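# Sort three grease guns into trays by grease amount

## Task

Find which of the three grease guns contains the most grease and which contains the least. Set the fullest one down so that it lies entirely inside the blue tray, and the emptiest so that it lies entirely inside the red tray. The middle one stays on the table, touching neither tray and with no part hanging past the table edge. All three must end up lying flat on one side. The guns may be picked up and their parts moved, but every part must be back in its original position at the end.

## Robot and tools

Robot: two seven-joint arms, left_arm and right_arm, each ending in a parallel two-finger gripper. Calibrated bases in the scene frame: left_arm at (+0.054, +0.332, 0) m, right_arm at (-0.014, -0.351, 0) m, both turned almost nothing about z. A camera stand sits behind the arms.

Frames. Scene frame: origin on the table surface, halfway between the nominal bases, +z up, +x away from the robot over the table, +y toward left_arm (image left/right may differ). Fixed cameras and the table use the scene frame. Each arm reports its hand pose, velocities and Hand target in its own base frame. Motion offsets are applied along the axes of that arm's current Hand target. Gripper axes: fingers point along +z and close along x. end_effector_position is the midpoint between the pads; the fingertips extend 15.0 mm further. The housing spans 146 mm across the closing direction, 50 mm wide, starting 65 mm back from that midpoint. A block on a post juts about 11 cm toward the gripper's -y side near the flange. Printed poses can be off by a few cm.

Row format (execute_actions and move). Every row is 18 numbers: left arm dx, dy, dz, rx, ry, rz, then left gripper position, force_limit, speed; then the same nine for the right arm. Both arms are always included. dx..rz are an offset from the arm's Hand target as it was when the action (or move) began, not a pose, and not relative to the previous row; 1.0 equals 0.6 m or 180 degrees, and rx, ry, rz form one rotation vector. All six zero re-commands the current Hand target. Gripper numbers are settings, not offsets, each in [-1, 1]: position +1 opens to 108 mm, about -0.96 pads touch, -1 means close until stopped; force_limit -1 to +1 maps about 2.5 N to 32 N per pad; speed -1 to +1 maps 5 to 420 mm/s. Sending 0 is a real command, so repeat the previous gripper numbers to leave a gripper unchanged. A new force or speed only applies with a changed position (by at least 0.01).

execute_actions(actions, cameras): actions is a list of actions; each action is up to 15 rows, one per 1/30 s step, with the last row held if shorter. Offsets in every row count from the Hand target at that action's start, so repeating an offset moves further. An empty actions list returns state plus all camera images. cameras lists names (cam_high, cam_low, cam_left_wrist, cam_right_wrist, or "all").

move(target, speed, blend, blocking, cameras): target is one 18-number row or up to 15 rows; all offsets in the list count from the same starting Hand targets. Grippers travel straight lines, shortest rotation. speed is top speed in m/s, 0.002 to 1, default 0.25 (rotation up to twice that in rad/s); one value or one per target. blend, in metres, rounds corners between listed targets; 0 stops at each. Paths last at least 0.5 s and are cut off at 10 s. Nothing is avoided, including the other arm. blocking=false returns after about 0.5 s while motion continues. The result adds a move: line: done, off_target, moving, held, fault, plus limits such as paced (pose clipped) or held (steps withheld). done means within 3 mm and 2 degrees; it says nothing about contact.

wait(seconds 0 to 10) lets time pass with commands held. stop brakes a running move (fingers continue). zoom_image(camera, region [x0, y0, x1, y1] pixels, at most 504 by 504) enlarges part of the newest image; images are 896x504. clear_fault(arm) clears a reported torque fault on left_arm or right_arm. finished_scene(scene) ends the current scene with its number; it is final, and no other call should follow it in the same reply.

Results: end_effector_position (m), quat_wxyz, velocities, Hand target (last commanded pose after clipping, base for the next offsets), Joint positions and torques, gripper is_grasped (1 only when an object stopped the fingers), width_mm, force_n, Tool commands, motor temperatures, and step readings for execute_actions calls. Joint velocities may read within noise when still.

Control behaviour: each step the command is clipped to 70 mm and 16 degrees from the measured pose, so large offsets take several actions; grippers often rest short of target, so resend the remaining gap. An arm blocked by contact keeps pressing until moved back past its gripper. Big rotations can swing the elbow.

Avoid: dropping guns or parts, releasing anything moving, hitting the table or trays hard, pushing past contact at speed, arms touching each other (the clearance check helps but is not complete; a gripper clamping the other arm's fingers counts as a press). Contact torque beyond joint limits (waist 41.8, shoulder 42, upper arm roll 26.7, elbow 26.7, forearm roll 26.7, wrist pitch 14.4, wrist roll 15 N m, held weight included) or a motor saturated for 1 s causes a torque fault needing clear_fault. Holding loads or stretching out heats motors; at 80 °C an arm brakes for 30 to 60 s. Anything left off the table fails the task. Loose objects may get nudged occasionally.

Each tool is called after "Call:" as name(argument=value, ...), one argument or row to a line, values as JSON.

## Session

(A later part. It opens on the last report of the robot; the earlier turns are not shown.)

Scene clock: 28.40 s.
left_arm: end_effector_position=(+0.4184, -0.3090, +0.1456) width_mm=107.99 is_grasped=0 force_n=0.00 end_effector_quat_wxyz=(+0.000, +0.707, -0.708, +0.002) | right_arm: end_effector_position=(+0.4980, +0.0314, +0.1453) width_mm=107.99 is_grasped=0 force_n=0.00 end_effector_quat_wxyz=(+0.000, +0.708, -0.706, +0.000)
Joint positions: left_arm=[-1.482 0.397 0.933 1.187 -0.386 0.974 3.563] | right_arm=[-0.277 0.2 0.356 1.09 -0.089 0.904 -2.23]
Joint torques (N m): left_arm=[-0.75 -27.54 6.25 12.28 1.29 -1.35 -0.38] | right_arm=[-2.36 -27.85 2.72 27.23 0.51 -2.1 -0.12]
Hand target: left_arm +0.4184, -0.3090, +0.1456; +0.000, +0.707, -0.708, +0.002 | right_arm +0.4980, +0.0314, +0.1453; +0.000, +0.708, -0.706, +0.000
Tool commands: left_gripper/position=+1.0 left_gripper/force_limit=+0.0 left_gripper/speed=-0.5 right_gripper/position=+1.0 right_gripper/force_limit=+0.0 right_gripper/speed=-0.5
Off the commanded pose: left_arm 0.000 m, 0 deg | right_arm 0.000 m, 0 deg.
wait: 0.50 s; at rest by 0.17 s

Call:
move(
  target=[-0.4,0,-0.2,0,0,0,1,0,-0.5,-0.24,0.03,0,0,0,0,1,0,-0.5],
)

Call:
move(
  target=[0,0,0,0,0,0,1,0,-0.5,0,0,0.198,0,0,0,1,0,-0.5],
  speed=[0.15],
  cameras=["cam_right_wrist"],
)

Scene clock: 31.53 s.
left_arm: end_effector_position=(+0.4184, -0.0687, +0.2649) width_mm=107.99 is_grasped=0 force_n=0.00 end_effector_quat_wxyz=(+0.000, +0.707, -0.708, +0.002) | right_arm: end_effector_position=(+0.4797, +0.1753, +0.1452) width_mm=107.99 is_grasped=0 force_n=0.00 end_effector_quat_wxyz=(+0.000, +0.708, -0.706, +0.000)
Joint positions: left_arm=[-1.366 -0.402 1.051 1.036 0.363 1.261 3.463] | right_arm=[-0.082 0.248 0.459 1.139 -0.138 0.921 -1.909]
Joint torques (N m): left_arm=[1.16 -5.67 -6.57 12.21 1.27 -1.31 -0.36] | right_arm=[1.62 -26.33 3.49 27.27 -0.91 -1.87 0.28]
Hand target: left_arm +0.4184, -0.0687, +0.2649; +0.000, +0.707, -0.708, +0.002 | right_arm +0.4797, +0.1754, +0.1452; +0.000, +0.708, -0.706, +0.000
Off the commanded pose: left_arm 0.000 m, 0 deg | right_arm 0.000 m, 0 deg.
move: done

Scene clock: 32.77 s.
left_arm: end_effector_position=(+0.4184, -0.0687, +0.2649) width_mm=107.99 is_grasped=0 force_n=0.00 end_effector_quat_wxyz=(+0.000, +0.707, -0.708, +0.002) | right_arm: end_effector_position=(+0.4797, +0.1753, +0.0265) width_mm=107.99 is_grasped=0 force_n=0.00 end_effector_quat_wxyz=(+0.000, +0.708, -0.706, +0.000)
Joint positions: left_arm=[-1.366 -0.402 1.051 1.036 0.363 1.261 3.463] | right_arm=[-0.03 0.48 0.388 1.069 -0.297 0.642 -1.8]
Joint torques (N m): left_arm=[1.23 -5.61 -6.17 12.27 1.24 -1.45 -0.43] | right_arm=[1.7 -28.73 4.26 23.24 -0.66 -2.76 0.24]
Hand target: left_arm +0.4184, -0.0687, +0.2649; +0.000, +0.707, -0.708, +0.002 | right_arm +0.4797, +0.1753, +0.0264; +0.000, +0.708, -0.706, +0.000
Off the commanded pose: left_arm 0.000 m, 0 deg | right_arm 0.000 m, 0 deg.
move: done
Images, in order (width x height): cam_right_wrist 896x504.

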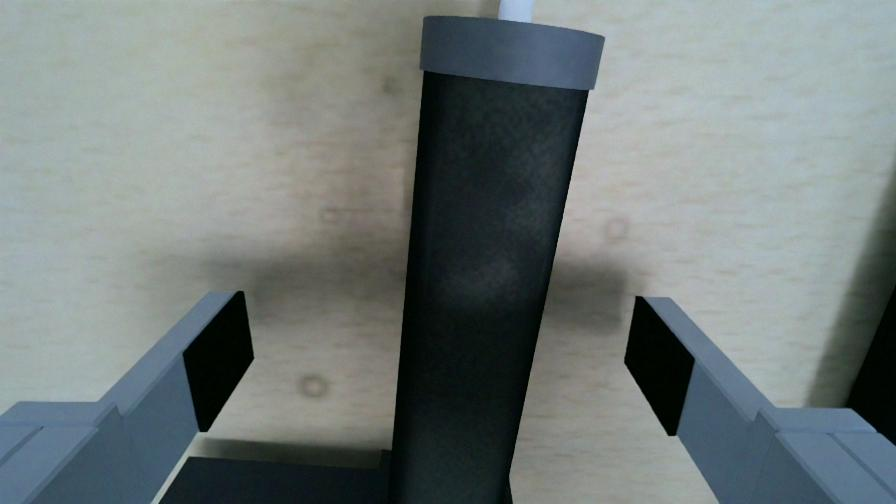

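Call:
execute_actions(
  actions=[
    [[0,0,0,0,0,0,1,0,-0.5,0,0,0,0,0,0,-1,0,-0.5]],
    [[0,0,0,0,0,0,1,0,-0.5,0,0,0,0,0,0,-1,0,-0.5]],
  ],
)

Call:
move(
  target=[0,0,0,0,0,0,1,0,-0.5,0,0,-0.198,0,0,0,-1,0,-0.5],
  speed=[0.12],
  cameras=["cam_low","cam_right_wrist"],
)

Call:
wait(
  seconds=0.5,
)

Call:
move(
  target=[0,0,0,0,0,0,1,0,-0.5,0,0,0.197,0,0,0,-1,0,-0.5],
  speed=[0.08],
)

Call:
execute_actions(
  actions=[
    [[0,0,0,0,0,0,1,0,-0.5,0,0,0,0,0,0,1,0,-0.5]],
    [[0,0,0,0,0,0,1,0,-0.5,0,0,0,0,0,0,1,0,-0.5]],
  ],
)

Call:
move(
  target=[0,0,0,0,0,0,1,0,-0.5,0,0,-0.198,0,0,0,1,0,-0.5],
  speed=[0.12],
  cameras=["cam_right_wrist"],
)

Call:
wait(
  seconds=0.5,
)

Scene clock: 34.97 s.
left_arm: end_effector_position=(+0.4184, -0.0687, +0.2649) width_mm=107.99 is_grasped=0 force_n=0.00 end_effector_quat_wxyz=(+0.000, +0.707, -0.708, +0.002) | right_arm: end_effector_position=(+0.4797, +0.1753, +0.0264) width_mm=35.17 is_grasped=1 force_n=34.56 end_effector_quat_wxyz=(+0.000, +0.708, -0.706, +0.000)
Joint positions: left_arm=[-1.366 -0.402 1.051 1.036 0.363 1.261 3.463] | right_arm=[-0.03 0.48 0.388 1.069 -0.297 0.642 -1.8]
Joint torques (N m): left_arm=[0.88 -5.61 -6.09 12.52 1.09 -1.49 -0.38] | right_arm=[-1.71 -30.75 4.65 20.73 0.62 -2.03 0.15]
Hand target: left_arm +0.4184, -0.0687, +0.2649; +0.000, +0.707, -0.708, +0.002 | right_arm +0.4797, +0.1753, +0.0264; +0.000, +0.708, -0.706, +0.000
Off the commanded pose: left_arm 0.000 m, 0 deg | right_arm 0.000 m, 0 deg.
Step readings (end_effector_position of left_arm | right_arm):
0: (+0.4184, -0.0687, +0.2649) | (+0.4797, +0.1753, +0.0264)
1: (+0.4184, -0.0687, +0.2649) | (+0.4797, +0.1753, +0.0264)
2: (+0.4184, -0.0687, +0.2649) | (+0.4797, +0.1753, +0.0264)
4: (+0.4184, -0.0687, +0.2649) | (+0.4797, +0.1753, +0.0264)
8: (+0.4184, -0.0687, +0.2649) | (+0.4797, +0.1753, +0.0264)
15: (+0.4184, -0.0687, +0.2649) | (+0.4797, +0.1753, +0.0264)
16: (+0.4184, -0.0687, +0.2649) | (+0.4797, +0.1753, +0.0264)
17: (+0.4184, -0.0687, +0.2649) | (+0.4797, +0.1752, +0.0264)
19: (+0.4184, -0.0687, +0.2649) | (+0.4797, +0.1752, +0.0264)
23: (+0.4184, -0.0687, +0.2649) | (+0.4797, +0.1753, +0.0264)
30: (+0.4184, -0.0687, +0.2649) | (+0.4797, +0.1753, +0.0264)

Scene clock: 36.40 s.
left_arm: end_effector_position=(+0.4184, -0.0687, +0.2649) width_mm=107.99 is_grasped=0 force_n=0.00 end_effector_quat_wxyz=(+0.000, +0.707, -0.708, +0.002) | right_arm: end_effector_position=(+0.4796, +0.1754, +0.1452) width_mm=35.17 is_grasped=1 force_n=34.59 end_effector_quat_wxyz=(+0.000, +0.708, -0.706, +0.000)
Joint positions: left_arm=[-1.366 -0.402 1.051 1.036 0.363 1.261 3.463] | right_arm=[-0.086 0.249 0.464 1.139 -0.14 0.921 -1.907]
Joint torques (N m): left_arm=[0.93 -5.58 -6.14 12.49 1.1 -1.51 -0.34] | right_arm=[-2.26 -30.87 4.16 30.34 0.82 -2.23 -0.16]
Hand target: left_arm +0.4184, -0.0687, +0.2649; +0.000, +0.707, -0.708, +0.002 | right_arm +0.4797, +0.1754, +0.1452; +0.000, +0.708, -0.706, +0.000
Off the commanded pose: left_arm 0.000 m, 0 deg | right_arm 0.000 m, 0 deg.
move: done
Images, in order (width x height): cam_low 896x504, cam_right_wrist 896x504.

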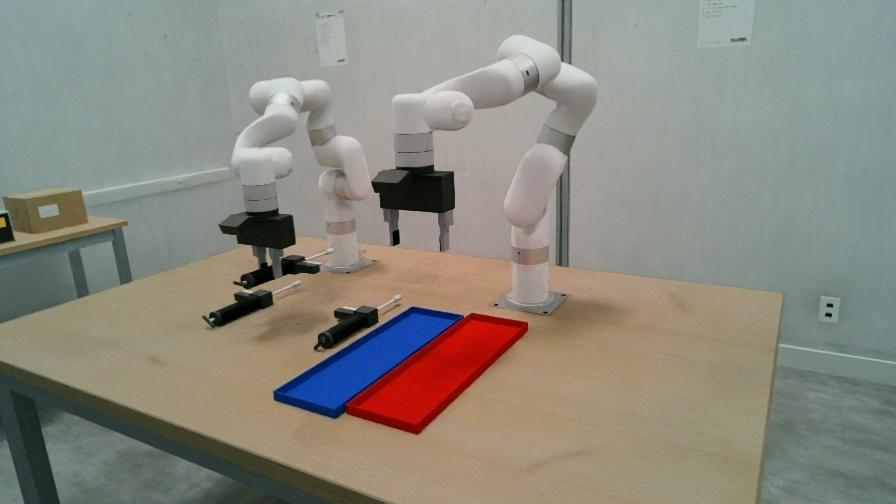

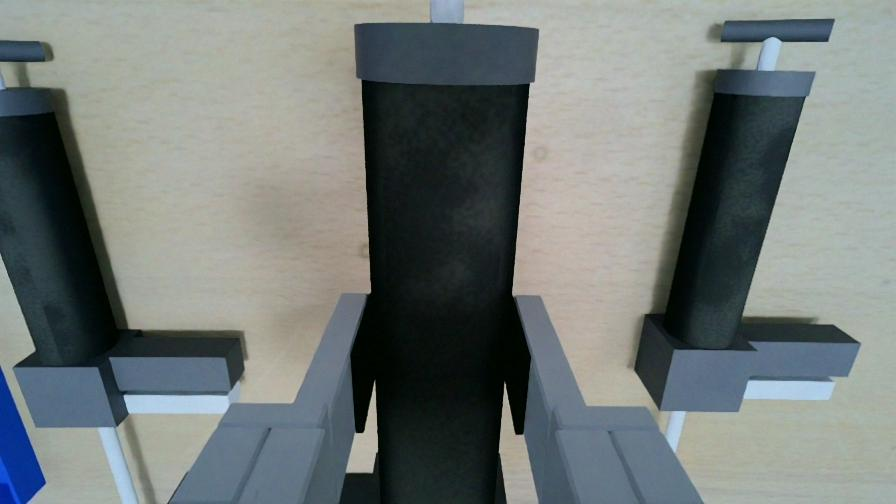

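Scene clock: 36.90 s.
left_arm: end_effector_position=(+0.4184, -0.0687, +0.2649) width_mm=107.99 is_grasped=0 force_n=0.00 end_effector_quat_wxyz=(+0.000, +0.707, -0.708, +0.002) | right_arm: end_effector_position=(+0.4797, +0.1754, +0.1452) width_mm=35.17 is_grasped=1 force_n=34.60 end_effector_quat_wxyz=(+0.000, +0.708, -0.706, +0.000)
Joint positions: left_arm=[-1.366 -0.402 1.051 1.036 0.363 1.261 3.463] | right_arm=[-0.086 0.249 0.464 1.139 -0.14 0.921 -1.907]
Joint torques (N m): left_arm=[0.84 -5.34 -5.99 12.56 0.89 -1.55 -0.39] | right_arm=[-2.02 -31.08 4.11 30.69 0.66 -2.3 -0.21]
Hand target: left_arm +0.4184, -0.0687, +0.2649; +0.000, +0.707, -0.708, +0.002 | right_arm +0.4797, +0.1754, +0.1452; +0.000, +0.708, -0.706, +0.000
Tool commands: left_gripper/position=+1.0 left_gripper/force_limit=+0.0 left_gripper/speed=-0.5 right_gripper/position=-1.0 right_gripper/force_limit=+0.0 right_gripper/speed=-0.5
Off the commanded pose: left_arm 0.000 m, 0 deg | right_arm 0.000 m, 0 deg.
wait: 0.50 s; at rest by 0.17 s

Scene clock: 38.77 s.
left_arm: end_effector_position=(+0.4184, -0.0687, +0.2649) width_mm=107.99 is_grasped=0 force_n=0.00 end_effector_quat_wxyz=(+0.000, +0.707, -0.708, +0.002) | right_arm: end_effector_position=(+0.4797, +0.1753, +0.0271) width_mm=35.17 is_grasped=1 force_n=34.57 end_effector_quat_wxyz=(+0.000, +0.708, -0.706, +0.000)
Joint positions: left_arm=[-1.366 -0.402 1.051 1.036 0.363 1.261 3.463] | right_arm=[-0.03 0.478 0.388 1.069 -0.297 0.643 -1.8]
Joint torques (N m): left_arm=[0.77 -5.4 -6.17 12.54 0.84 -1.58 -0.29] | right_arm=[1.8 -30.27 4.89 25.57 -0.7 -3.14 0.3]
Hand target: left_arm +0.4184, -0.0687, +0.2649; +0.000, +0.707, -0.708, +0.002 | right_arm +0.4797, +0.1753, +0.0270; +0.000, +0.708, -0.706, +0.000
Off the commanded pose: left_arm 0.000 m, 0 deg | right_arm 0.000 m, 0 deg.
move: done

Scene clock: 39.97 s.
left_arm: end_effector_position=(+0.4184, -0.0687, +0.2649) width_mm=107.99 is_grasped=0 force_n=0.00 end_effector_quat_wxyz=(+0.000, +0.707, -0.708, +0.002) | right_arm: end_effector_position=(+0.4797, +0.1753, +0.0270) width_mm=107.99 is_grasped=0 force_n=0.00 end_effector_quat_wxyz=(+0.000, +0.708, -0.706, +0.000)
Joint positions: left_arm=[-1.366 -0.402 1.051 1.036 0.363 1.261 3.463] | right_arm=[-0.03 0.479 0.388 1.069 -0.297 0.643 -1.8]
Joint torques (N m): left_arm=[0.65 -5.25 -6.18 12.56 0.82 -1.52 -0.3] | right_arm=[1.48 -29.03 4.66 21.13 -0.28 -2.03 0.13]
Hand target: left_arm +0.4184, -0.0687, +0.2649; +0.000, +0.707, -0.708, +0.002 | right_arm +0.4797, +0.1753, +0.0270; +0.000, +0.708, -0.706, +0.000
Off the commanded pose: left_arm 0.000 m, 0 deg | right_arm 0.000 m, 0 deg.
Step readings (end_effector_position of left_arm | right_arm):
0: (+0.4184, -0.0687, +0.2649) | (+0.4797, +0.1753, +0.0271)
1: (+0.4184, -0.0687, +0.2649) | (+0.4797, +0.1753, +0.0271)
2: (+0.4184, -0.0687, +0.2649) | (+0.4797, +0.1753, +0.0270)
4: (+0.4184, -0.0687, +0.2649) | (+0.4798, +0.1753, +0.0271)
8: (+0.4184, -0.0687, +0.2649) | (+0.4798, +0.1753, +0.0271)
15: (+0.4184, -0.0687, +0.2649) | (+0.4797, +0.1753, +0.0270)
16: (+0.4184, -0.0687, +0.2649) | (+0.4797, +0.1753, +0.0270)
17: (+0.4184, -0.0687, +0.2649) | (+0.4797, +0.1753, +0.0270)
19: (+0.4184, -0.0687, +0.2649) | (+0.4797, +0.1753, +0.0270)
23: (+0.4184, -0.0687, +0.2649) | (+0.4797, +0.1753, +0.0270)
30: (+0.4184, -0.0687, +0.2649) | (+0.4797, +0.1753, +0.0270)

Scene clock: 41.40 s.
left_arm: end_effector_position=(+0.4184, -0.0687, +0.2649) width_mm=107.99 is_grasped=0 force_n=0.00 end_effector_quat_wxyz=(+0.000, +0.707, -0.708, +0.002) | right_arm: end_effector_position=(+0.4796, +0.1754, +0.1458) width_mm=107.99 is_grasped=0 force_n=0.00 end_effector_quat_wxyz=(+0.000, +0.708, -0.706, +0.000)
Joint positions: left_arm=[-1.366 -0.402 1.051 1.036 0.363 1.261 3.463] | right_arm=[-0.086 0.248 0.464 1.14 -0.139 0.922 -1.908]
Joint torques (N m): left_arm=[0.34 -5.38 -6.1 12.54 0.81 -1.55 -0.25] | right_arm=[-2.16 -28.05 3.57 27.4 0.67 -2.11 -0.26]
Hand target: left_arm +0.4184, -0.0687, +0.2649; +0.000, +0.707, -0.708, +0.002 | right_arm +0.4797, +0.1754, +0.1458; +0.000, +0.708, -0.706, +0.000
Off the commanded pose: left_arm 0.000 m, 0 deg | right_arm 0.000 m, 0 deg.
move: done
Images, in order (width x height): cam_right_wrist 896x504.

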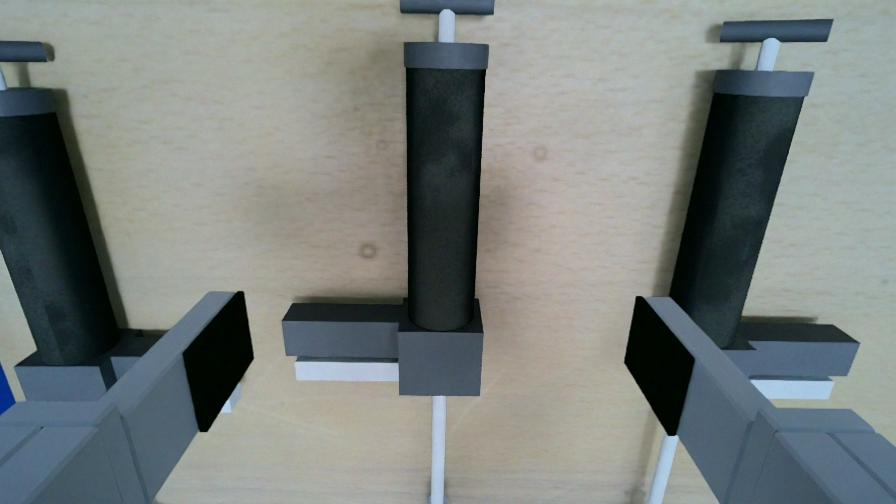

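Scene clock: 41.90 s.
left_arm: end_effector_position=(+0.4184, -0.0687, +0.2649) width_mm=107.99 is_grasped=0 force_n=0.00 end_effector_quat_wxyz=(+0.000, +0.707, -0.708, +0.002) | right_arm: end_effector_position=(+0.4797, +0.1754, +0.1458) width_mm=107.99 is_grasped=0 force_n=0.00 end_effector_quat_wxyz=(+0.000, +0.708, -0.706, +0.000)
Joint positions: left_arm=[-1.366 -0.402 1.051 1.036 0.363 1.261 3.463] | right_arm=[-0.086 0.248 0.464 1.14 -0.139 0.922 -1.908]
Joint torques (N m): left_arm=[0.39 -5.06 -6.1 12.46 0.7 -1.53 -0.33] | right_arm=[-2.78 -28.14 3.61 26.99 0.32 -2.08 -0.36]
Hand target: left_arm +0.4184, -0.0687, +0.2649; +0.000, +0.707, -0.708, +0.002 | right_arm +0.4797, +0.1754, +0.1458; +0.000, +0.708, -0.706, +0.000
Tool commands: left_gripper/position=+1.0 left_gripper/force_limit=+0.0 left_gripper/speed=-0.5 right_gripper/position=+1.0 right_gripper/force_limit=+0.0 right_gripper/speed=-0.5
Off the commanded pose: left_arm 0.000 m, 0 deg | right_arm 0.000 m, 0 deg.
wait: 0.50 s; at rest by 0.17 s

Call:
move(
  target=[0,0,0,0,0,0,1,0,-0.5,0.25,0.4,-0.2,0,0,0,1,0,-0.5],
  speed=[0.4],
)

Call:
move(
  target=[0.732,0.01,0.2,0,0,0,1,0,-0.5,0,0,0,0,0,0,1,0,-0.5],
)

Call:
move(
  target=[0,0,0.197,0,0,0,1,0,-0.5,0,0,0,0,0,0,1,0,-0.5],
  speed=[0.15],
  cameras=["cam_left_wrist"],
)

Scene clock: 45.37 s.
left_arm: end_effector_position=(+0.4184, -0.0687, +0.2649) width_mm=107.99 is_grasped=0 force_n=0.00 end_effector_quat_wxyz=(+0.000, +0.707, -0.708, +0.002) | right_arm: end_effector_position=(+0.2399, +0.0250, +0.2659) width_mm=107.99 is_grasped=0 force_n=0.00 end_effector_quat_wxyz=(+0.000, +0.708, -0.706, +0.000)
Joint positions: left_arm=[-1.366 -0.402 1.051 1.036 0.363 1.261 3.463] | right_arm=[-0.178 -0.872 0.202 0.541 0.156 1.405 -2.431]
Joint torques (N m): left_arm=[0.38 -5.16 -6.2 12.53 0.66 -1.52 -0.24] | right_arm=[-2.26 -4.08 -3.35 28.55 -0.61 -1.91 -0.39]
Hand target: left_arm +0.4184, -0.0687, +0.2649; +0.000, +0.707, -0.708, +0.002 | right_arm +0.2399, +0.0250, +0.2659; +0.000, +0.708, -0.706, +0.000
Off the commanded pose: left_arm 0.000 m, 0 deg | right_arm 0.000 m, 0 deg.
move: done; limits=paced

Scene clock: 47.83 s.
left_arm: end_effector_position=(+0.4121, -0.5082, +0.1462) width_mm=107.99 is_grasped=0 force_n=0.00 end_effector_quat_wxyz=(+0.000, +0.707, -0.708, +0.002) | right_arm: end_effector_position=(+0.2399, +0.0250, +0.2659) width_mm=107.99 is_grasped=0 force_n=0.00 end_effector_quat_wxyz=(+0.000, +0.708, -0.706, +0.000)
Joint positions: left_arm=[-1.352 0.851 0.759 1.914 -0.572 1.271 3.321] | right_arm=[-0.178 -0.872 0.202 0.541 0.156 1.405 -2.431]
Joint torques (N m): left_arm=[1.26 -41.03 8.1 11.82 -0.66 -1.28 -0.38] | right_arm=[-2.32 -3.13 -2.86 28.77 -0.4 -2.11 -0.22]
Hand target: left_arm +0.4121, -0.5082, +0.1462; +0.000, +0.707, -0.708, +0.002 | right_arm +0.2399, +0.0250, +0.2659; +0.000, +0.708, -0.706, +0.000
Off the commanded pose: left_arm 0.000 m, 0 deg | right_arm 0.000 m, 0 deg.
move: done

Scene clock: 49.07 s.
left_arm: end_effector_position=(+0.4124, -0.5086, +0.0280) width_mm=107.99 is_grasped=0 force_n=0.00 end_effector_quat_wxyz=(+0.000, +0.707, -0.708, +0.002) | right_arm: end_effector_position=(+0.2399, +0.0250, +0.2659) width_mm=107.99 is_grasped=0 force_n=0.00 end_effector_quat_wxyz=(+0.000, +0.708, -0.706, +0.000)
Joint positions: left_arm=[-1.34 1 0.688 1.827 -0.662 1.052 3.372] | right_arm=[-0.178 -0.872 0.202 0.541 0.156 1.405 -2.431]
Joint torques (N m): left_arm=[1.33 -42.6 8.65 10.95 -0.55 -1.54 0.34] | right_arm=[-2.32 -2.89 -2.45 28.69 -0.07 -1.9 0.1]
Hand target: left_arm +0.4124, -0.5086, +0.0280; +0.000, +0.707, -0.708, +0.002 | right_arm +0.2399, +0.0250, +0.2659; +0.000, +0.708, -0.706, +0.000
Off the commanded pose: left_arm 0.000 m, 0 deg | right_arm 0.000 m, 0 deg.
move: done
Images, in order (width x height): cam_left_wrist 896x504.

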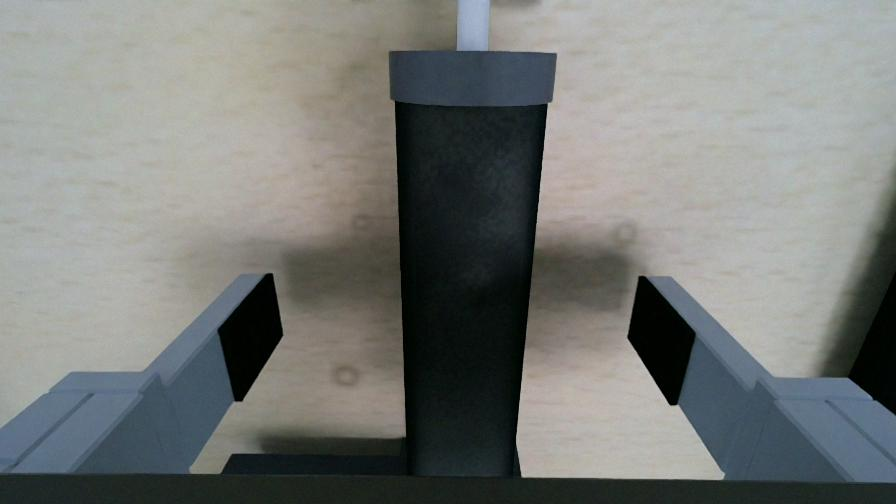

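Call:
execute_actions(
  actions=[
    [[0,0,0,0,0,0,-1,0.2,-0.3,0,0,0,0,0,0,1,0,-0.5]],
    [[0,0,0,0,0,0,-1,0.2,-0.3,0,0,0,0,0,0,1,0,-0.5]],
  ],
)

Call:
move(
  target=[
    [0,0,-0.25,0,0,0,-1,0.2,-0.3,0,0,0,0,0,0,1,0,-0.5],
    [-0.522,-0.072,-0.25,0,0,0,-1,0.2,-0.3,0,0,0,0,0,0,1,0,-0.5],
  ],
  blend=[0.03,0],
  cameras=["cam_high","cam_low","cam_left_wrist"],
)

Call:
wait(
  seconds=0.5,
)

Scene clock: 51.00 s.
left_arm: end_effector_position=(+0.4124, -0.5086, +0.0280) width_mm=35.10 is_grasped=1 force_n=35.59 end_effector_quat_wxyz=(+0.000, +0.707, -0.708, +0.002) | right_arm: end_effector_position=(+0.2399, +0.0250, +0.2659) width_mm=107.99 is_grasped=0 force_n=0.00 end_effector_quat_wxyz=(+0.000, +0.708, -0.706, +0.000)
Joint positions: left_arm=[-1.34 1 0.688 1.827 -0.662 1.052 3.372] | right_arm=[-0.178 -0.872 0.202 0.541 0.156 1.405 -2.431]
Joint torques (N m): left_arm=[-0.73 -43.63 8.96 9.75 1.16 -1.32 0.13] | right_arm=[-2.39 -3.92 -2.61 28.79 0.25 -1.97 0.07]
Hand target: left_arm +0.4124, -0.5086, +0.0280; +0.000, +0.707, -0.708, +0.002 | right_arm +0.2399, +0.0250, +0.2659; +0.000, +0.708, -0.706, +0.000
Off the commanded pose: left_arm 0.000 m, 0 deg | right_arm 0.000 m, 0 deg.
Step readings (end_effector_position of left_arm | right_arm):
0: (+0.4124, -0.5086, +0.0280) | (+0.2399, +0.0250, +0.2659)
1: (+0.4124, -0.5086, +0.0280) | (+0.2399, +0.0250, +0.2659)
2: (+0.4124, -0.5086, +0.0280) | (+0.2399, +0.0250, +0.2659)
4: (+0.4124, -0.5086, +0.0280) | (+0.2399, +0.0250, +0.2659)
8: (+0.4124, -0.5086, +0.0280) | (+0.2399, +0.0250, +0.2659)
15: (+0.4124, -0.5086, +0.0280) | (+0.2399, +0.0250, +0.2659)
16: (+0.4124, -0.5086, +0.0280) | (+0.2399, +0.0250, +0.2659)
17: (+0.4124, -0.5086, +0.0280) | (+0.2399, +0.0250, +0.2659)
19: (+0.4124, -0.5086, +0.0280) | (+0.2399, +0.0250, +0.2659)
23: (+0.4125, -0.5086, +0.0280) | (+0.2399, +0.0250, +0.2659)
30: (+0.4124, -0.5086, +0.0280) | (+0.2399, +0.0250, +0.2659)

Scene clock: 53.33 s.
left_arm: end_effector_position=(+0.4556, -0.1950, +0.1771) width_mm=35.10 is_grasped=1 force_n=35.66 end_effector_quat_wxyz=(+0.000, +0.707, -0.708, +0.002) | right_arm: end_effector_position=(+0.2399, +0.0250, +0.2659) width_mm=107.99 is_grasped=0 force_n=0.00 end_effector_quat_wxyz=(+0.000, +0.708, -0.706, +0.000)
Joint positions: left_arm=[-1.43 0.274 1.097 1.123 -0.291 1.012 3.737] | right_arm=[-0.178 -0.872 0.202 0.541 0.156 1.405 -2.431]
Joint torques (N m): left_arm=[-0.56 -22.94 5.71 13.53 1.21 -1.69 0.34] | right_arm=[-2.08 -3.56 -2.57 28.58 0.17 -1.9 -0.13]
Hand target: left_arm +0.4557, -0.1950, +0.1772; +0.000, +0.707, -0.708, +0.002 | right_arm +0.2399, +0.0250, +0.2659; +0.000, +0.708, -0.706, +0.000
Off the commanded pose: left_arm 0.000 m, 0 deg | right_arm 0.000 m, 0 deg.
move: done
Images, in order (width x height): cam_high 896x504, cam_low 896x504, cam_left_wrist 896x504.

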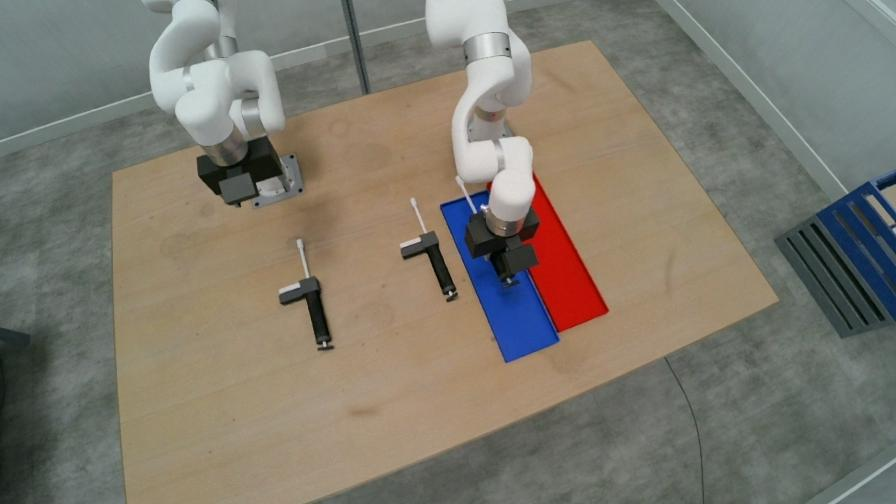

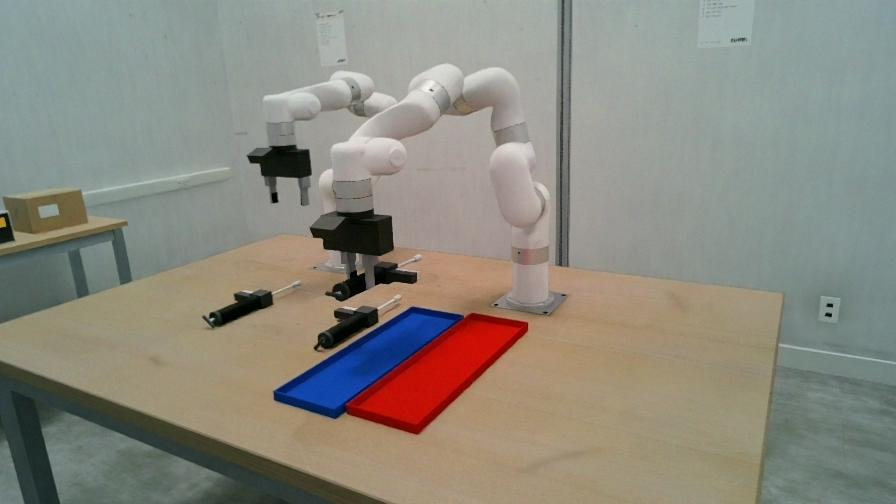

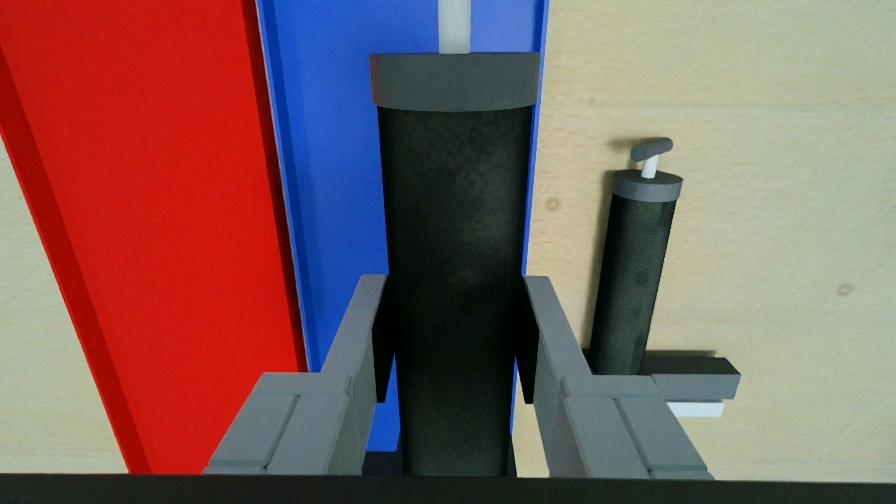

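Scene clock: 53.83 s.
left_arm: end_effector_position=(+0.4557, -0.1950, +0.1772) width_mm=35.10 is_grasped=1 force_n=35.66 end_effector_quat_wxyz=(+0.000, +0.707, -0.708, +0.002) | right_arm: end_effector_position=(+0.2399, +0.0250, +0.2659) width_mm=107.99 is_grasped=0 force_n=0.00 end_effector_quat_wxyz=(+0.000, +0.708, -0.706, +0.000)
Joint positions: left_arm=[-1.43 0.274 1.098 1.123 -0.291 1.012 3.737] | right_arm=[-0.178 -0.872 0.202 0.541 0.156 1.405 -2.431]
Joint torques (N m): left_arm=[-0.08 -22.95 5.49 13.57 1.15 -1.71 0.33] | right_arm=[-2.33 -3.76 -2.52 28.58 -0.13 -2.07 -0.04]
Hand target: left_arm +0.4557, -0.1950, +0.1772; +0.000, +0.707, -0.708, +0.002 | right_arm +0.2399, +0.0250, +0.2659; +0.000, +0.708, -0.706, +0.000
Tool commands: left_gripper/position=-1.0 left_gripper/force_limit=+0.2 left_gripper/speed=-0.3 right_gripper/position=+1.0 right_gripper/force_limit=+0.0 right_gripper/speed=-0.5
Off the commanded pose: left_arm 0.000 m, 0 deg | right_arm 0.000 m, 0 deg.
wait: 0.50 s; at rest by 0.17 s

Call:
move(
  target=[
    [0,-0.083,0.15,0,0,0,-1,0.2,-0.3,0,0,0,0,0,0,1,0,-0.5],
    [0,-0.083,0.236,0,0,0,-1,0.2,-0.3,0,0,0,0,0,0,1,0,-0.5],
  ],
  blend=[0.02,0],
  speed=[0.2,0.05],
  cameras=["cam_low","cam_left_wrist"],
)

Call:
zoom_image(
  camera="cam_low",
  region=[250, 200, 550, 440],
)

Scene clock: 56.47 s.
left_arm: end_effector_position=(+0.5058, -0.1955, +0.0357) width_mm=35.10 is_grasped=1 force_n=35.70 end_effector_quat_wxyz=(+0.000, +0.707, -0.708, +0.002) | right_arm: end_effector_position=(+0.2399, +0.0250, +0.2659) width_mm=107.99 is_grasped=0 force_n=0.00 end_effector_quat_wxyz=(+0.000, +0.708, -0.706, +0.000)
Joint positions: left_arm=[-1.106 0.702 0.82 1.234 -0.692 0.837 4.013] | right_arm=[-0.178 -0.872 0.202 0.541 0.156 1.405 -2.431]
Joint torques (N m): left_arm=[1.25 -33.18 9.96 11.4 -0.6 -1.64 0.36] | right_arm=[-2.18 -3.44 -2.79 28.63 0 -1.99 0.12]
Hand target: left_arm +0.5058, -0.1955, +0.0357; +0.000, +0.707, -0.708, +0.002 | right_arm +0.2399, +0.0250, +0.2659; +0.000, +0.708, -0.706, +0.000
Off the commanded pose: left_arm 0.000 m, 0 deg | right_arm 0.000 m, 0 deg.
move: done
Images, in order (width x height): cam_low 896x504, cam_left_wrist 896x504.

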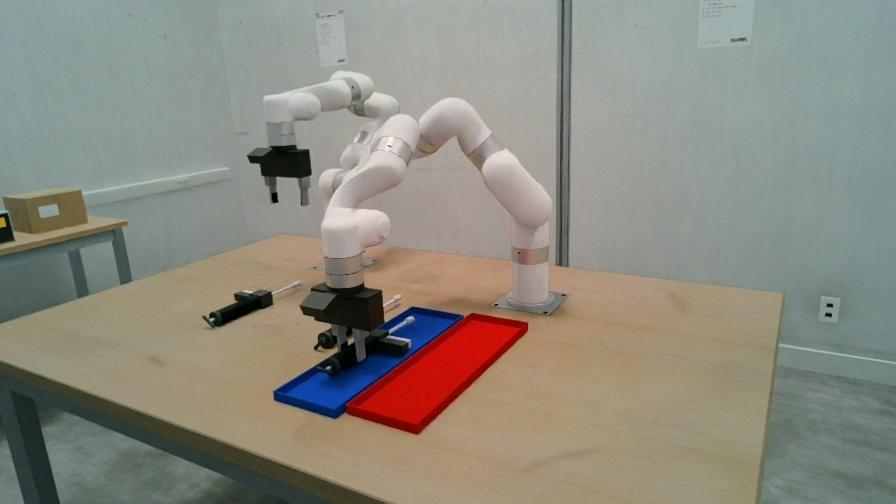

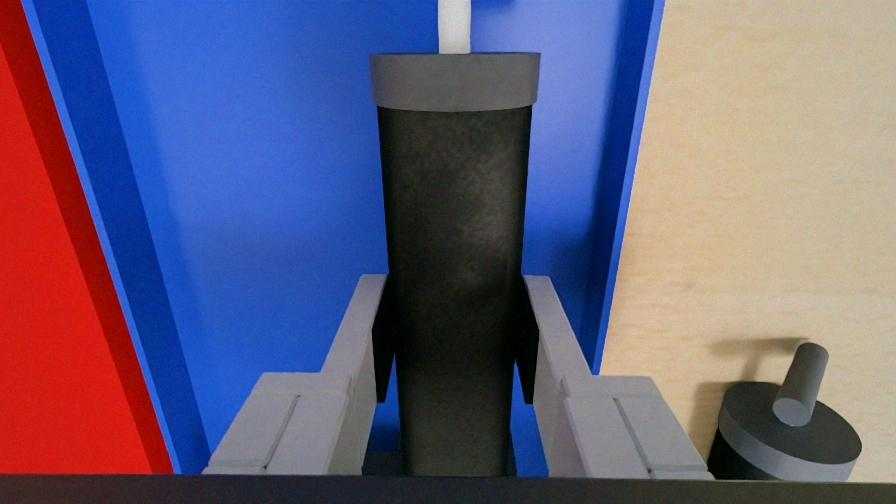

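Scaled by 1.680 from the camera's 896x504 image, which has a finer 1280x720 frame.

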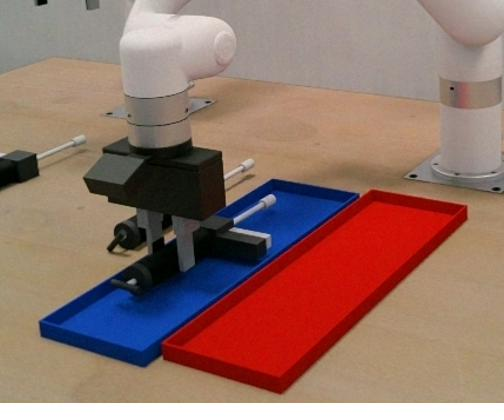

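Call:
move(
  target=[0,0,0.005,0,0,0,-1,0.2,-0.3,0,0,0,0,0,0,1,0,-0.5],
  speed=[0.03],
)

Call:
execute_actions(
  actions=[
    [[0,0,0,0,0,0,-0.15,0.2,-0.6,0,0,0,0,0,0,1,0,-0.5]],
  ],
  cameras=["cam_left_wrist"],
)

Call:
move(
  target=[
    [0,0,-0.24,0,0,0,-0.15,0.2,-0.6,0,0,0,0,0,0,1,0,-0.5],
    [0,0.083,-0.24,0,0,0,-0.15,0.2,-0.6,0,0,0,0,0,0,1,0,-0.5],
  ],
  cameras=["cam_left_wrist"],
)

Call:
wait(
  seconds=0.5,
)

Scene clock: 57.83 s.
left_arm: end_effector_position=(+0.5058, -0.1955, +0.0327) width_mm=35.10 is_grasped=1 force_n=35.69 end_effector_quat_wxyz=(+0.000, +0.707, -0.708, +0.002) | right_arm: end_effector_position=(+0.2399, +0.0250, +0.2659) width_mm=107.99 is_grasped=0 force_n=0.00 end_effector_quat_wxyz=(+0.000, +0.708, -0.706, +0.000)
Joint positions: left_arm=[-1.102 0.707 0.815 1.235 -0.697 0.832 4.016] | right_arm=[-0.178 -0.872 0.202 0.541 0.156 1.405 -2.431]
Joint torques (N m): left_arm=[1.1 -32.53 9.55 10.87 -0.71 -1.54 0.27] | right_arm=[-2.38 -3.61 -2.62 28.82 0.02 -2.03 -0.09]
Hand target: left_arm +0.5058, -0.1955, +0.0327; +0.000, +0.707, -0.708, +0.002 | right_arm +0.2399, +0.0250, +0.2659; +0.000, +0.708, -0.706, +0.000
Off the commanded pose: left_arm 0.000 m, 0 deg | right_arm 0.000 m, 0 deg.
move: done

Scene clock: 58.53 s.
left_arm: end_effector_position=(+0.5058, -0.1955, +0.0327) width_mm=44.74 is_grasped=0 force_n=0.00 end_effector_quat_wxyz=(+0.000, +0.707, -0.708, +0.002) | right_arm: end_effector_position=(+0.2399, +0.0250, +0.2659) width_mm=107.99 is_grasped=0 force_n=0.00 end_effector_quat_wxyz=(+0.000, +0.708, -0.706, +0.000)
Joint positions: left_arm=[-1.102 0.708 0.815 1.235 -0.697 0.832 4.016] | right_arm=[-0.178 -0.872 0.202 0.541 0.156 1.405 -2.431]
Joint torques (N m): left_arm=[1.21 -31.38 8.65 9.37 -0.54 -1.27 0.34] | right_arm=[-2.39 -3.74 -2.75 28.62 0.04 -1.96 0.03]
Hand target: left_arm +0.5058, -0.1955, +0.0327; +0.000, +0.707, -0.708, +0.002 | right_arm +0.2399, +0.0250, +0.2659; +0.000, +0.708, -0.706, +0.000
Off the commanded pose: left_arm 0.000 m, 0 deg | right_arm 0.000 m, 0 deg.
Step readings (end_effector_position of left_arm | right_arm):
0: (+0.5058, -0.1955, +0.0327) | (+0.2399, +0.0250, +0.2659)
1: (+0.5058, -0.1955, +0.0327) | (+0.2399, +0.0250, +0.2659)
2: (+0.5058, -0.1955, +0.0327) | (+0.2399, +0.0250, +0.2659)
4: (+0.5059, -0.1955, +0.0327) | (+0.2399, +0.0250, +0.2659)
8: (+0.5059, -0.1955, +0.0327) | (+0.2399, +0.0250, +0.2659)
15: (+0.5058, -0.1955, +0.0327) | (+0.2399, +0.0250, +0.2659)
Images, in order (width x height): cam_left_wrist 896x504.

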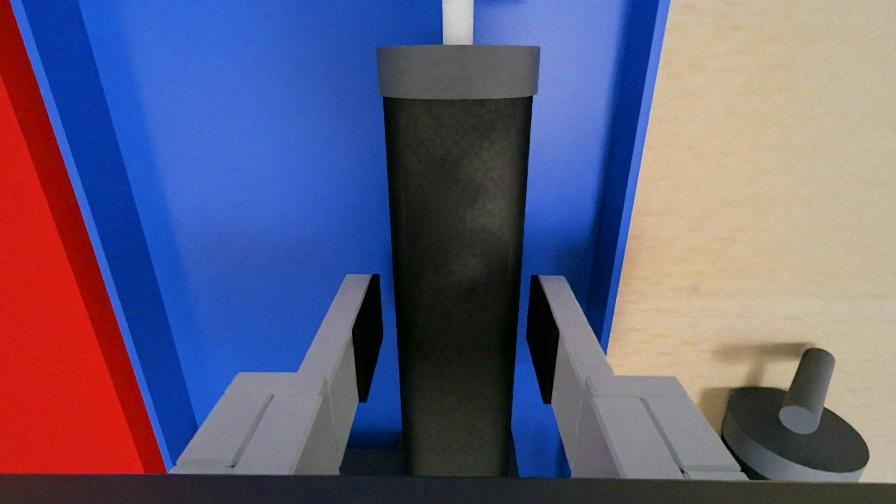

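Scene clock: 60.33 s.
left_arm: end_effector_position=(+0.4557, -0.1950, +0.1766) width_mm=44.74 is_grasped=0 force_n=0.00 end_effector_quat_wxyz=(+0.000, +0.707, -0.708, +0.002) | right_arm: end_effector_position=(+0.2399, +0.0250, +0.2659) width_mm=107.99 is_grasped=0 force_n=0.00 end_effector_quat_wxyz=(+0.000, +0.708, -0.706, +0.000)
Joint positions: left_arm=[-1.427 0.274 1.094 1.122 -0.291 1.01 3.737] | right_arm=[-0.178 -0.872 0.202 0.541 0.156 1.405 -2.431]
Joint torques (N m): left_arm=[-0.83 -21.06 5 12.06 1.25 -1.6 -0.34] | right_arm=[-2.43 -3.58 -2.74 28.61 -0.29 -2 0.14]
Hand target: left_arm +0.4557, -0.1950, +0.1766; +0.000, +0.707, -0.708, +0.002 | right_arm +0.2399, +0.0250, +0.2659; +0.000, +0.708, -0.706, +0.000
Off the commanded pose: left_arm 0.000 m, 0 deg | right_arm 0.000 m, 0 deg.
move: done
Images, in order (width x height): cam_left_wrist 896x504.

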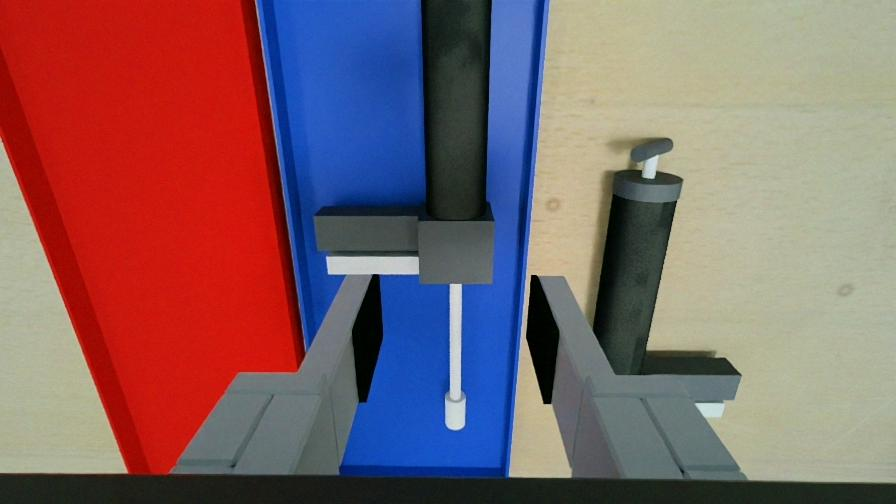

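Scene clock: 60.83 s.
left_arm: end_effector_position=(+0.4557, -0.1950, +0.1766) width_mm=44.74 is_grasped=0 force_n=0.00 end_effector_quat_wxyz=(+0.000, +0.707, -0.708, +0.002) | right_arm: end_effector_position=(+0.2399, +0.0250, +0.2659) width_mm=107.99 is_grasped=0 force_n=0.00 end_effector_quat_wxyz=(+0.000, +0.708, -0.706, +0.000)
Joint positions: left_arm=[-1.427 0.274 1.094 1.122 -0.291 1.01 3.737] | right_arm=[-0.178 -0.872 0.202 0.541 0.156 1.405 -2.431]
Joint torques (N m): left_arm=[-0.61 -21.33 5 12.04 1.25 -1.55 -0.33] | right_arm=[-1.98 -3.67 -2.62 28.54 0.08 -2.04 0.01]
Hand target: left_arm +0.4557, -0.1950, +0.1766; +0.000, +0.707, -0.708, +0.002 | right_arm +0.2399, +0.0250, +0.2659; +0.000, +0.708, -0.706, +0.000
Tool commands: left_gripper/position=-0.15 left_gripper/force_limit=+0.2 left_gripper/speed=-0.6 right_gripper/position=+1.0 right_gripper/force_limit=+0.0 right_gripper/speed=-0.5
Off the commanded pose: left_arm 0.000 m, 0 deg | right_arm 0.000 m, 0 deg.
wait: 0.50 s; at rest by 0.17 s

Call:
move(
  target=[-0.4,0.2,-0.2,0,0,0,-0.15,0.2,-0.6,-0.583,-0.41,0.2,0,0,0,1,0,-0.5],
  speed=[0.35],
  cameras=["cam_right_wrist"],
)

Call:
move(
  target=[0,0,0,0,0,0,-0.15,0.2,-0.6,0,0,0.198,0,0,0,1,0,-0.5],
  speed=[0.15],
  cameras=["cam_right_wrist"],
)

Scene clock: 63.67 s.
left_arm: end_effector_position=(+0.3357, +0.0455, +0.2955) width_mm=44.74 is_grasped=0 force_n=0.00 end_effector_quat_wxyz=(+0.000, +0.707, -0.708, +0.002) | right_arm: end_effector_position=(+0.4853, +0.3752, +0.1456) width_mm=107.99 is_grasped=0 force_n=0.00 end_effector_quat_wxyz=(+0.000, +0.708, -0.706, +0.000)
Joint positions: left_arm=[-1.042 -0.833 0.824 0.887 0.573 1.531 3.492] | right_arm=[0.167 0.657 0.661 1.647 -0.427 1.137 -1.451]
Joint torques (N m): left_arm=[1.15 0.67 -9.71 11.26 1.19 -1.24 0.35] | right_arm=[1.28 -33.21 9.71 26.57 -0.63 -2 -0.34]
Hand target: left_arm +0.3357, +0.0455, +0.2955; +0.000, +0.707, -0.708, +0.002 | right_arm +0.4853, +0.3752, +0.1456; +0.000, +0.708, -0.706, +0.000
Off the commanded pose: left_arm 0.000 m, 0 deg | right_arm 0.000 m, 0 deg.
move: done
Images, in order (width x height): cam_right_wrist 896x504.

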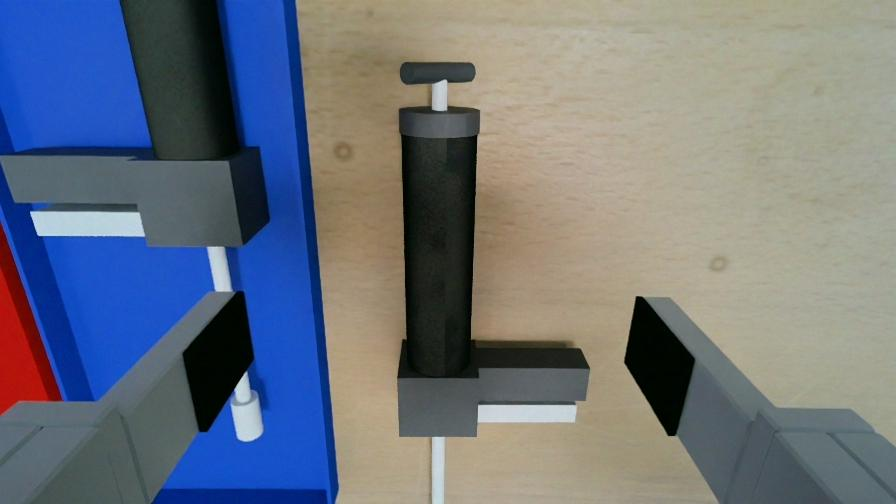

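Scene clock: 64.90 s.
left_arm: end_effector_position=(+0.3357, +0.0455, +0.2955) width_mm=44.74 is_grasped=0 force_n=0.00 end_effector_quat_wxyz=(+0.000, +0.707, -0.708, +0.002) | right_arm: end_effector_position=(+0.4853, +0.3751, +0.0269) width_mm=107.99 is_grasped=0 force_n=0.00 end_effector_quat_wxyz=(+0.000, +0.708, -0.706, +0.000)
Joint positions: left_arm=[-1.042 -0.833 0.824 0.887 0.573 1.531 3.492] | right_arm=[0.204 0.827 0.579 1.572 -0.537 0.909 -1.386]
Joint torques (N m): left_arm=[1.07 0.64 -9.5 11.18 1.23 -1.44 0.3] | right_arm=[1.88 -35.6 10.64 24.08 -0.79 -2.72 0.2]
Hand target: left_arm +0.3357, +0.0455, +0.2955; +0.000, +0.707, -0.708, +0.002 | right_arm +0.4853, +0.3751, +0.0268; +0.000, +0.708, -0.706, +0.000
Off the commanded pose: left_arm 0.000 m, 0 deg | right_arm 0.000 m, 0 deg.
move: done
Images, in order (width x height): cam_right_wrist 896x504.

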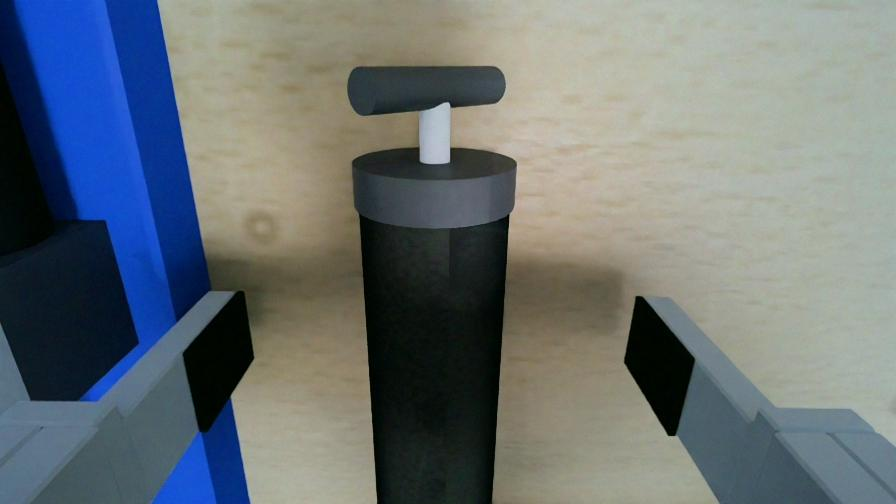

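Call:
move(
  target=[0,0,0,0,0,0,-0.15,0.2,-0.6,0,0.055,0,0,0,0,1,0,-0.5],
  speed=[0.1],
)

Call:
execute_actions(
  actions=[
    [[0,0,0,0,0,0,-0.15,0.2,-0.6,0,0,0,0,0,0,-1,0,-0.3]],
    [[0,0,0,0,0,0,-0.15,0.2,-0.6,0,0,0,0,0,0,-1,0,-0.3]],
  ],
)

Call:
move(
  target=[
    [0,0,-0.15,0,0,0,-0.15,0.2,-0.6,0,0,-0.15,0,0,0,-1,0,-0.3],
    [0,0,-0.15,0,0,0,-0.15,0.2,-0.6,0.333,-0.04,-0.15,0,0,0,-1,0,-0.3],
    [0,0,-0.15,0,0,0,-0.15,0.2,-0.6,0.333,-0.04,-0.198,0,0,0,-1,0,-0.3],
  ],
  blend=[0.02,0,0],
  cameras=["cam_low","cam_right_wrist"],
)

Call:
wait(
  seconds=0.5,
)

Scene clock: 66.57 s.
left_arm: end_effector_position=(+0.3357, +0.0455, +0.2955) width_mm=44.74 is_grasped=0 force_n=0.00 end_effector_quat_wxyz=(+0.000, +0.707, -0.708, +0.002) | right_arm: end_effector_position=(+0.4523, +0.3750, +0.0268) width_mm=107.99 is_grasped=0 force_n=0.00 end_effector_quat_wxyz=(+0.000, +0.708, -0.706, +0.000)
Joint positions: left_arm=[-1.042 -0.833 0.824 0.887 0.573 1.531 3.492] | right_arm=[0.191 0.755 0.597 1.436 -0.539 0.852 -1.332]
Joint torques (N m): left_arm=[0.87 0.85 -9.25 11.34 1.23 -1.46 0.18] | right_arm=[-2.17 -36.13 11.66 21.19 -0.66 -2.71 0.43]
Hand target: left_arm +0.3357, +0.0455, +0.2955; +0.000, +0.707, -0.708, +0.002 | right_arm +0.4523, +0.3750, +0.0268; +0.000, +0.708, -0.706, +0.000
Off the commanded pose: left_arm 0.000 m, 0 deg | right_arm 0.000 m, 0 deg.
move: done

Scene clock: 67.77 s.
left_arm: end_effector_position=(+0.3357, +0.0455, +0.2955) width_mm=44.74 is_grasped=0 force_n=0.00 end_effector_quat_wxyz=(+0.000, +0.707, -0.708, +0.002) | right_arm: end_effector_position=(+0.4523, +0.3750, +0.0268) width_mm=35.22 is_grasped=1 force_n=31.64 end_effector_quat_wxyz=(+0.000, +0.708, -0.706, +0.000)
Joint positions: left_arm=[-1.042 -0.833 0.824 0.887 0.573 1.531 3.492] | right_arm=[0.191 0.755 0.597 1.436 -0.539 0.852 -1.332]
Joint torques (N m): left_arm=[0.92 1.17 -9.28 11.21 0.98 -1.44 0.14] | right_arm=[0.84 -33.01 10.04 22.94 -0.97 -1.82 -0.08]
Hand target: left_arm +0.3357, +0.0455, +0.2955; +0.000, +0.707, -0.708, +0.002 | right_arm +0.4523, +0.3750, +0.0268; +0.000, +0.708, -0.706, +0.000
Off the commanded pose: left_arm 0.000 m, 0 deg | right_arm 0.000 m, 0 deg.
Step readings (end_effector_position of left_arm | right_arm):
0: (+0.3357, +0.0455, +0.2955) | (+0.4523, +0.3750, +0.0268)
1: (+0.3357, +0.0455, +0.2955) | (+0.4523, +0.3750, +0.0268)
2: (+0.3357, +0.0455, +0.2955) | (+0.4523, +0.3750, +0.0268)
4: (+0.3357, +0.0455, +0.2955) | (+0.4523, +0.3750, +0.0268)
8: (+0.3357, +0.0455, +0.2955) | (+0.4523, +0.3750, +0.0268)
15: (+0.3357, +0.0455, +0.2955) | (+0.4523, +0.3750, +0.0268)
16: (+0.3357, +0.0455, +0.2955) | (+0.4523, +0.3750, +0.0269)
17: (+0.3357, +0.0455, +0.2955) | (+0.4523, +0.3750, +0.0269)
19: (+0.3357, +0.0455, +0.2955) | (+0.4523, +0.3750, +0.0269)
23: (+0.3357, +0.0455, +0.2955) | (+0.4523, +0.3750, +0.0269)
30: (+0.3357, +0.0455, +0.2955) | (+0.4523, +0.3750, +0.0268)

Scene clock: 69.87 s.
left_arm: end_effector_position=(+0.3354, +0.0458, +0.3855) width_mm=44.74 is_grasped=0 force_n=0.00 end_effector_quat_wxyz=(+0.000, +0.707, -0.708, +0.002) | right_arm: end_effector_position=(+0.4766, +0.1754, +0.1458) width_mm=35.22 is_grasped=1 force_n=31.62 end_effector_quat_wxyz=(+0.000, +0.708, -0.706, +0.000)
Joint positions: left_arm=[-1.073 -0.749 0.742 1.161 0.484 1.736 3.535] | right_arm=[-0.293 0.273 0.688 1.131 -0.217 0.929 -1.85]
Joint torques (N m): left_arm=[-0.68 4.09 -8.13 11.21 -0.21 -1.56 0.27] | right_arm=[-2.4 -27.84 5.83 29.82 0.68 -2.05 -0.2]
Hand target: left_arm +0.3354, +0.0458, +0.3855; +0.000, +0.707, -0.708, +0.002 | right_arm +0.4767, +0.1754, +0.1458; +0.000, +0.708, -0.706, +0.000
Off the commanded pose: left_arm 0.000 m, 0 deg | right_arm 0.000 m, 0 deg.
move: done
Images, in order (width x height): cam_low 896x504, cam_right_wrist 896x504.

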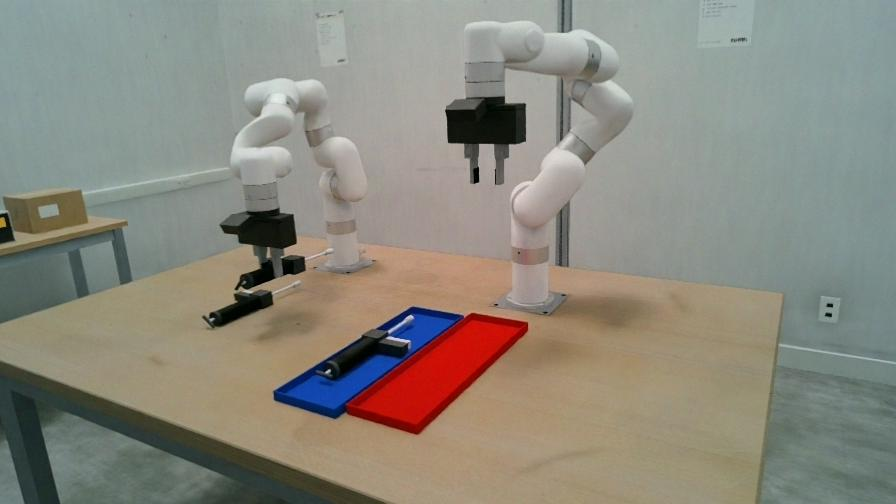

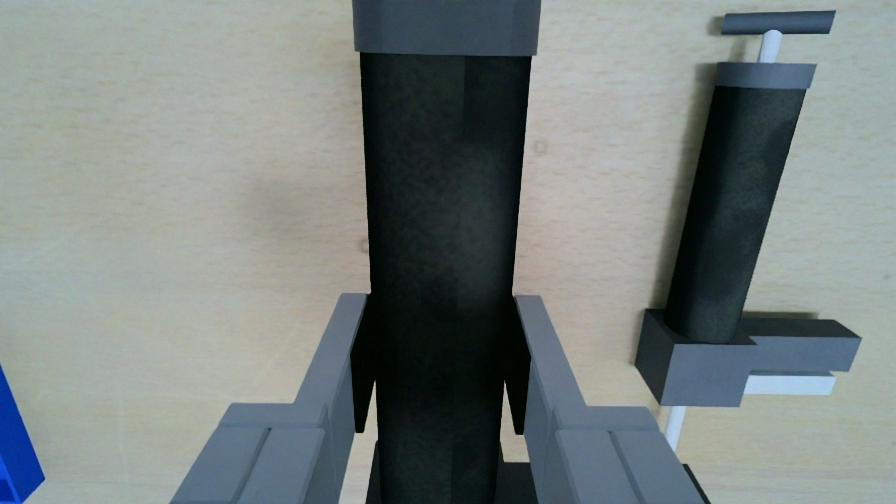

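Scene clock: 70.37 s.
left_arm: end_effector_position=(+0.3354, +0.0458, +0.3855) width_mm=44.74 is_grasped=0 force_n=0.00 end_effector_quat_wxyz=(+0.000, +0.707, -0.708, +0.002) | right_arm: end_effector_position=(+0.4767, +0.1754, +0.1458) width_mm=35.22 is_grasped=1 force_n=31.62 end_effector_quat_wxyz=(+0.000, +0.708, -0.706, +0.000)
Joint positions: left_arm=[-1.073 -0.749 0.742 1.161 0.484 1.736 3.535] | right_arm=[-0.293 0.273 0.688 1.131 -0.217 0.929 -1.85]
Joint torques (N m): left_arm=[-0.51 3.85 -8.2 11.06 0.11 -1.52 0.24] | right_arm=[-2.22 -27.69 6.06 30.03 0.52 -2.33 -0.06]
Hand target: left_arm +0.3354, +0.0458, +0.3855; +0.000, +0.707, -0.708, +0.002 | right_arm +0.4767, +0.1754, +0.1458; +0.000, +0.708, -0.706, +0.000
Tool commands: left_gripper/position=-0.15 left_gripper/force_limit=+0.2 left_gripper/speed=-0.6 right_gripper/position=-1.0 right_gripper/force_limit=+0.0 right_gripper/speed=-0.3
Off the commanded pose: left_arm 0.000 m, 0 deg | right_arm 0.000 m, 0 deg.
wait: 0.50 s; at rest by 0.17 s


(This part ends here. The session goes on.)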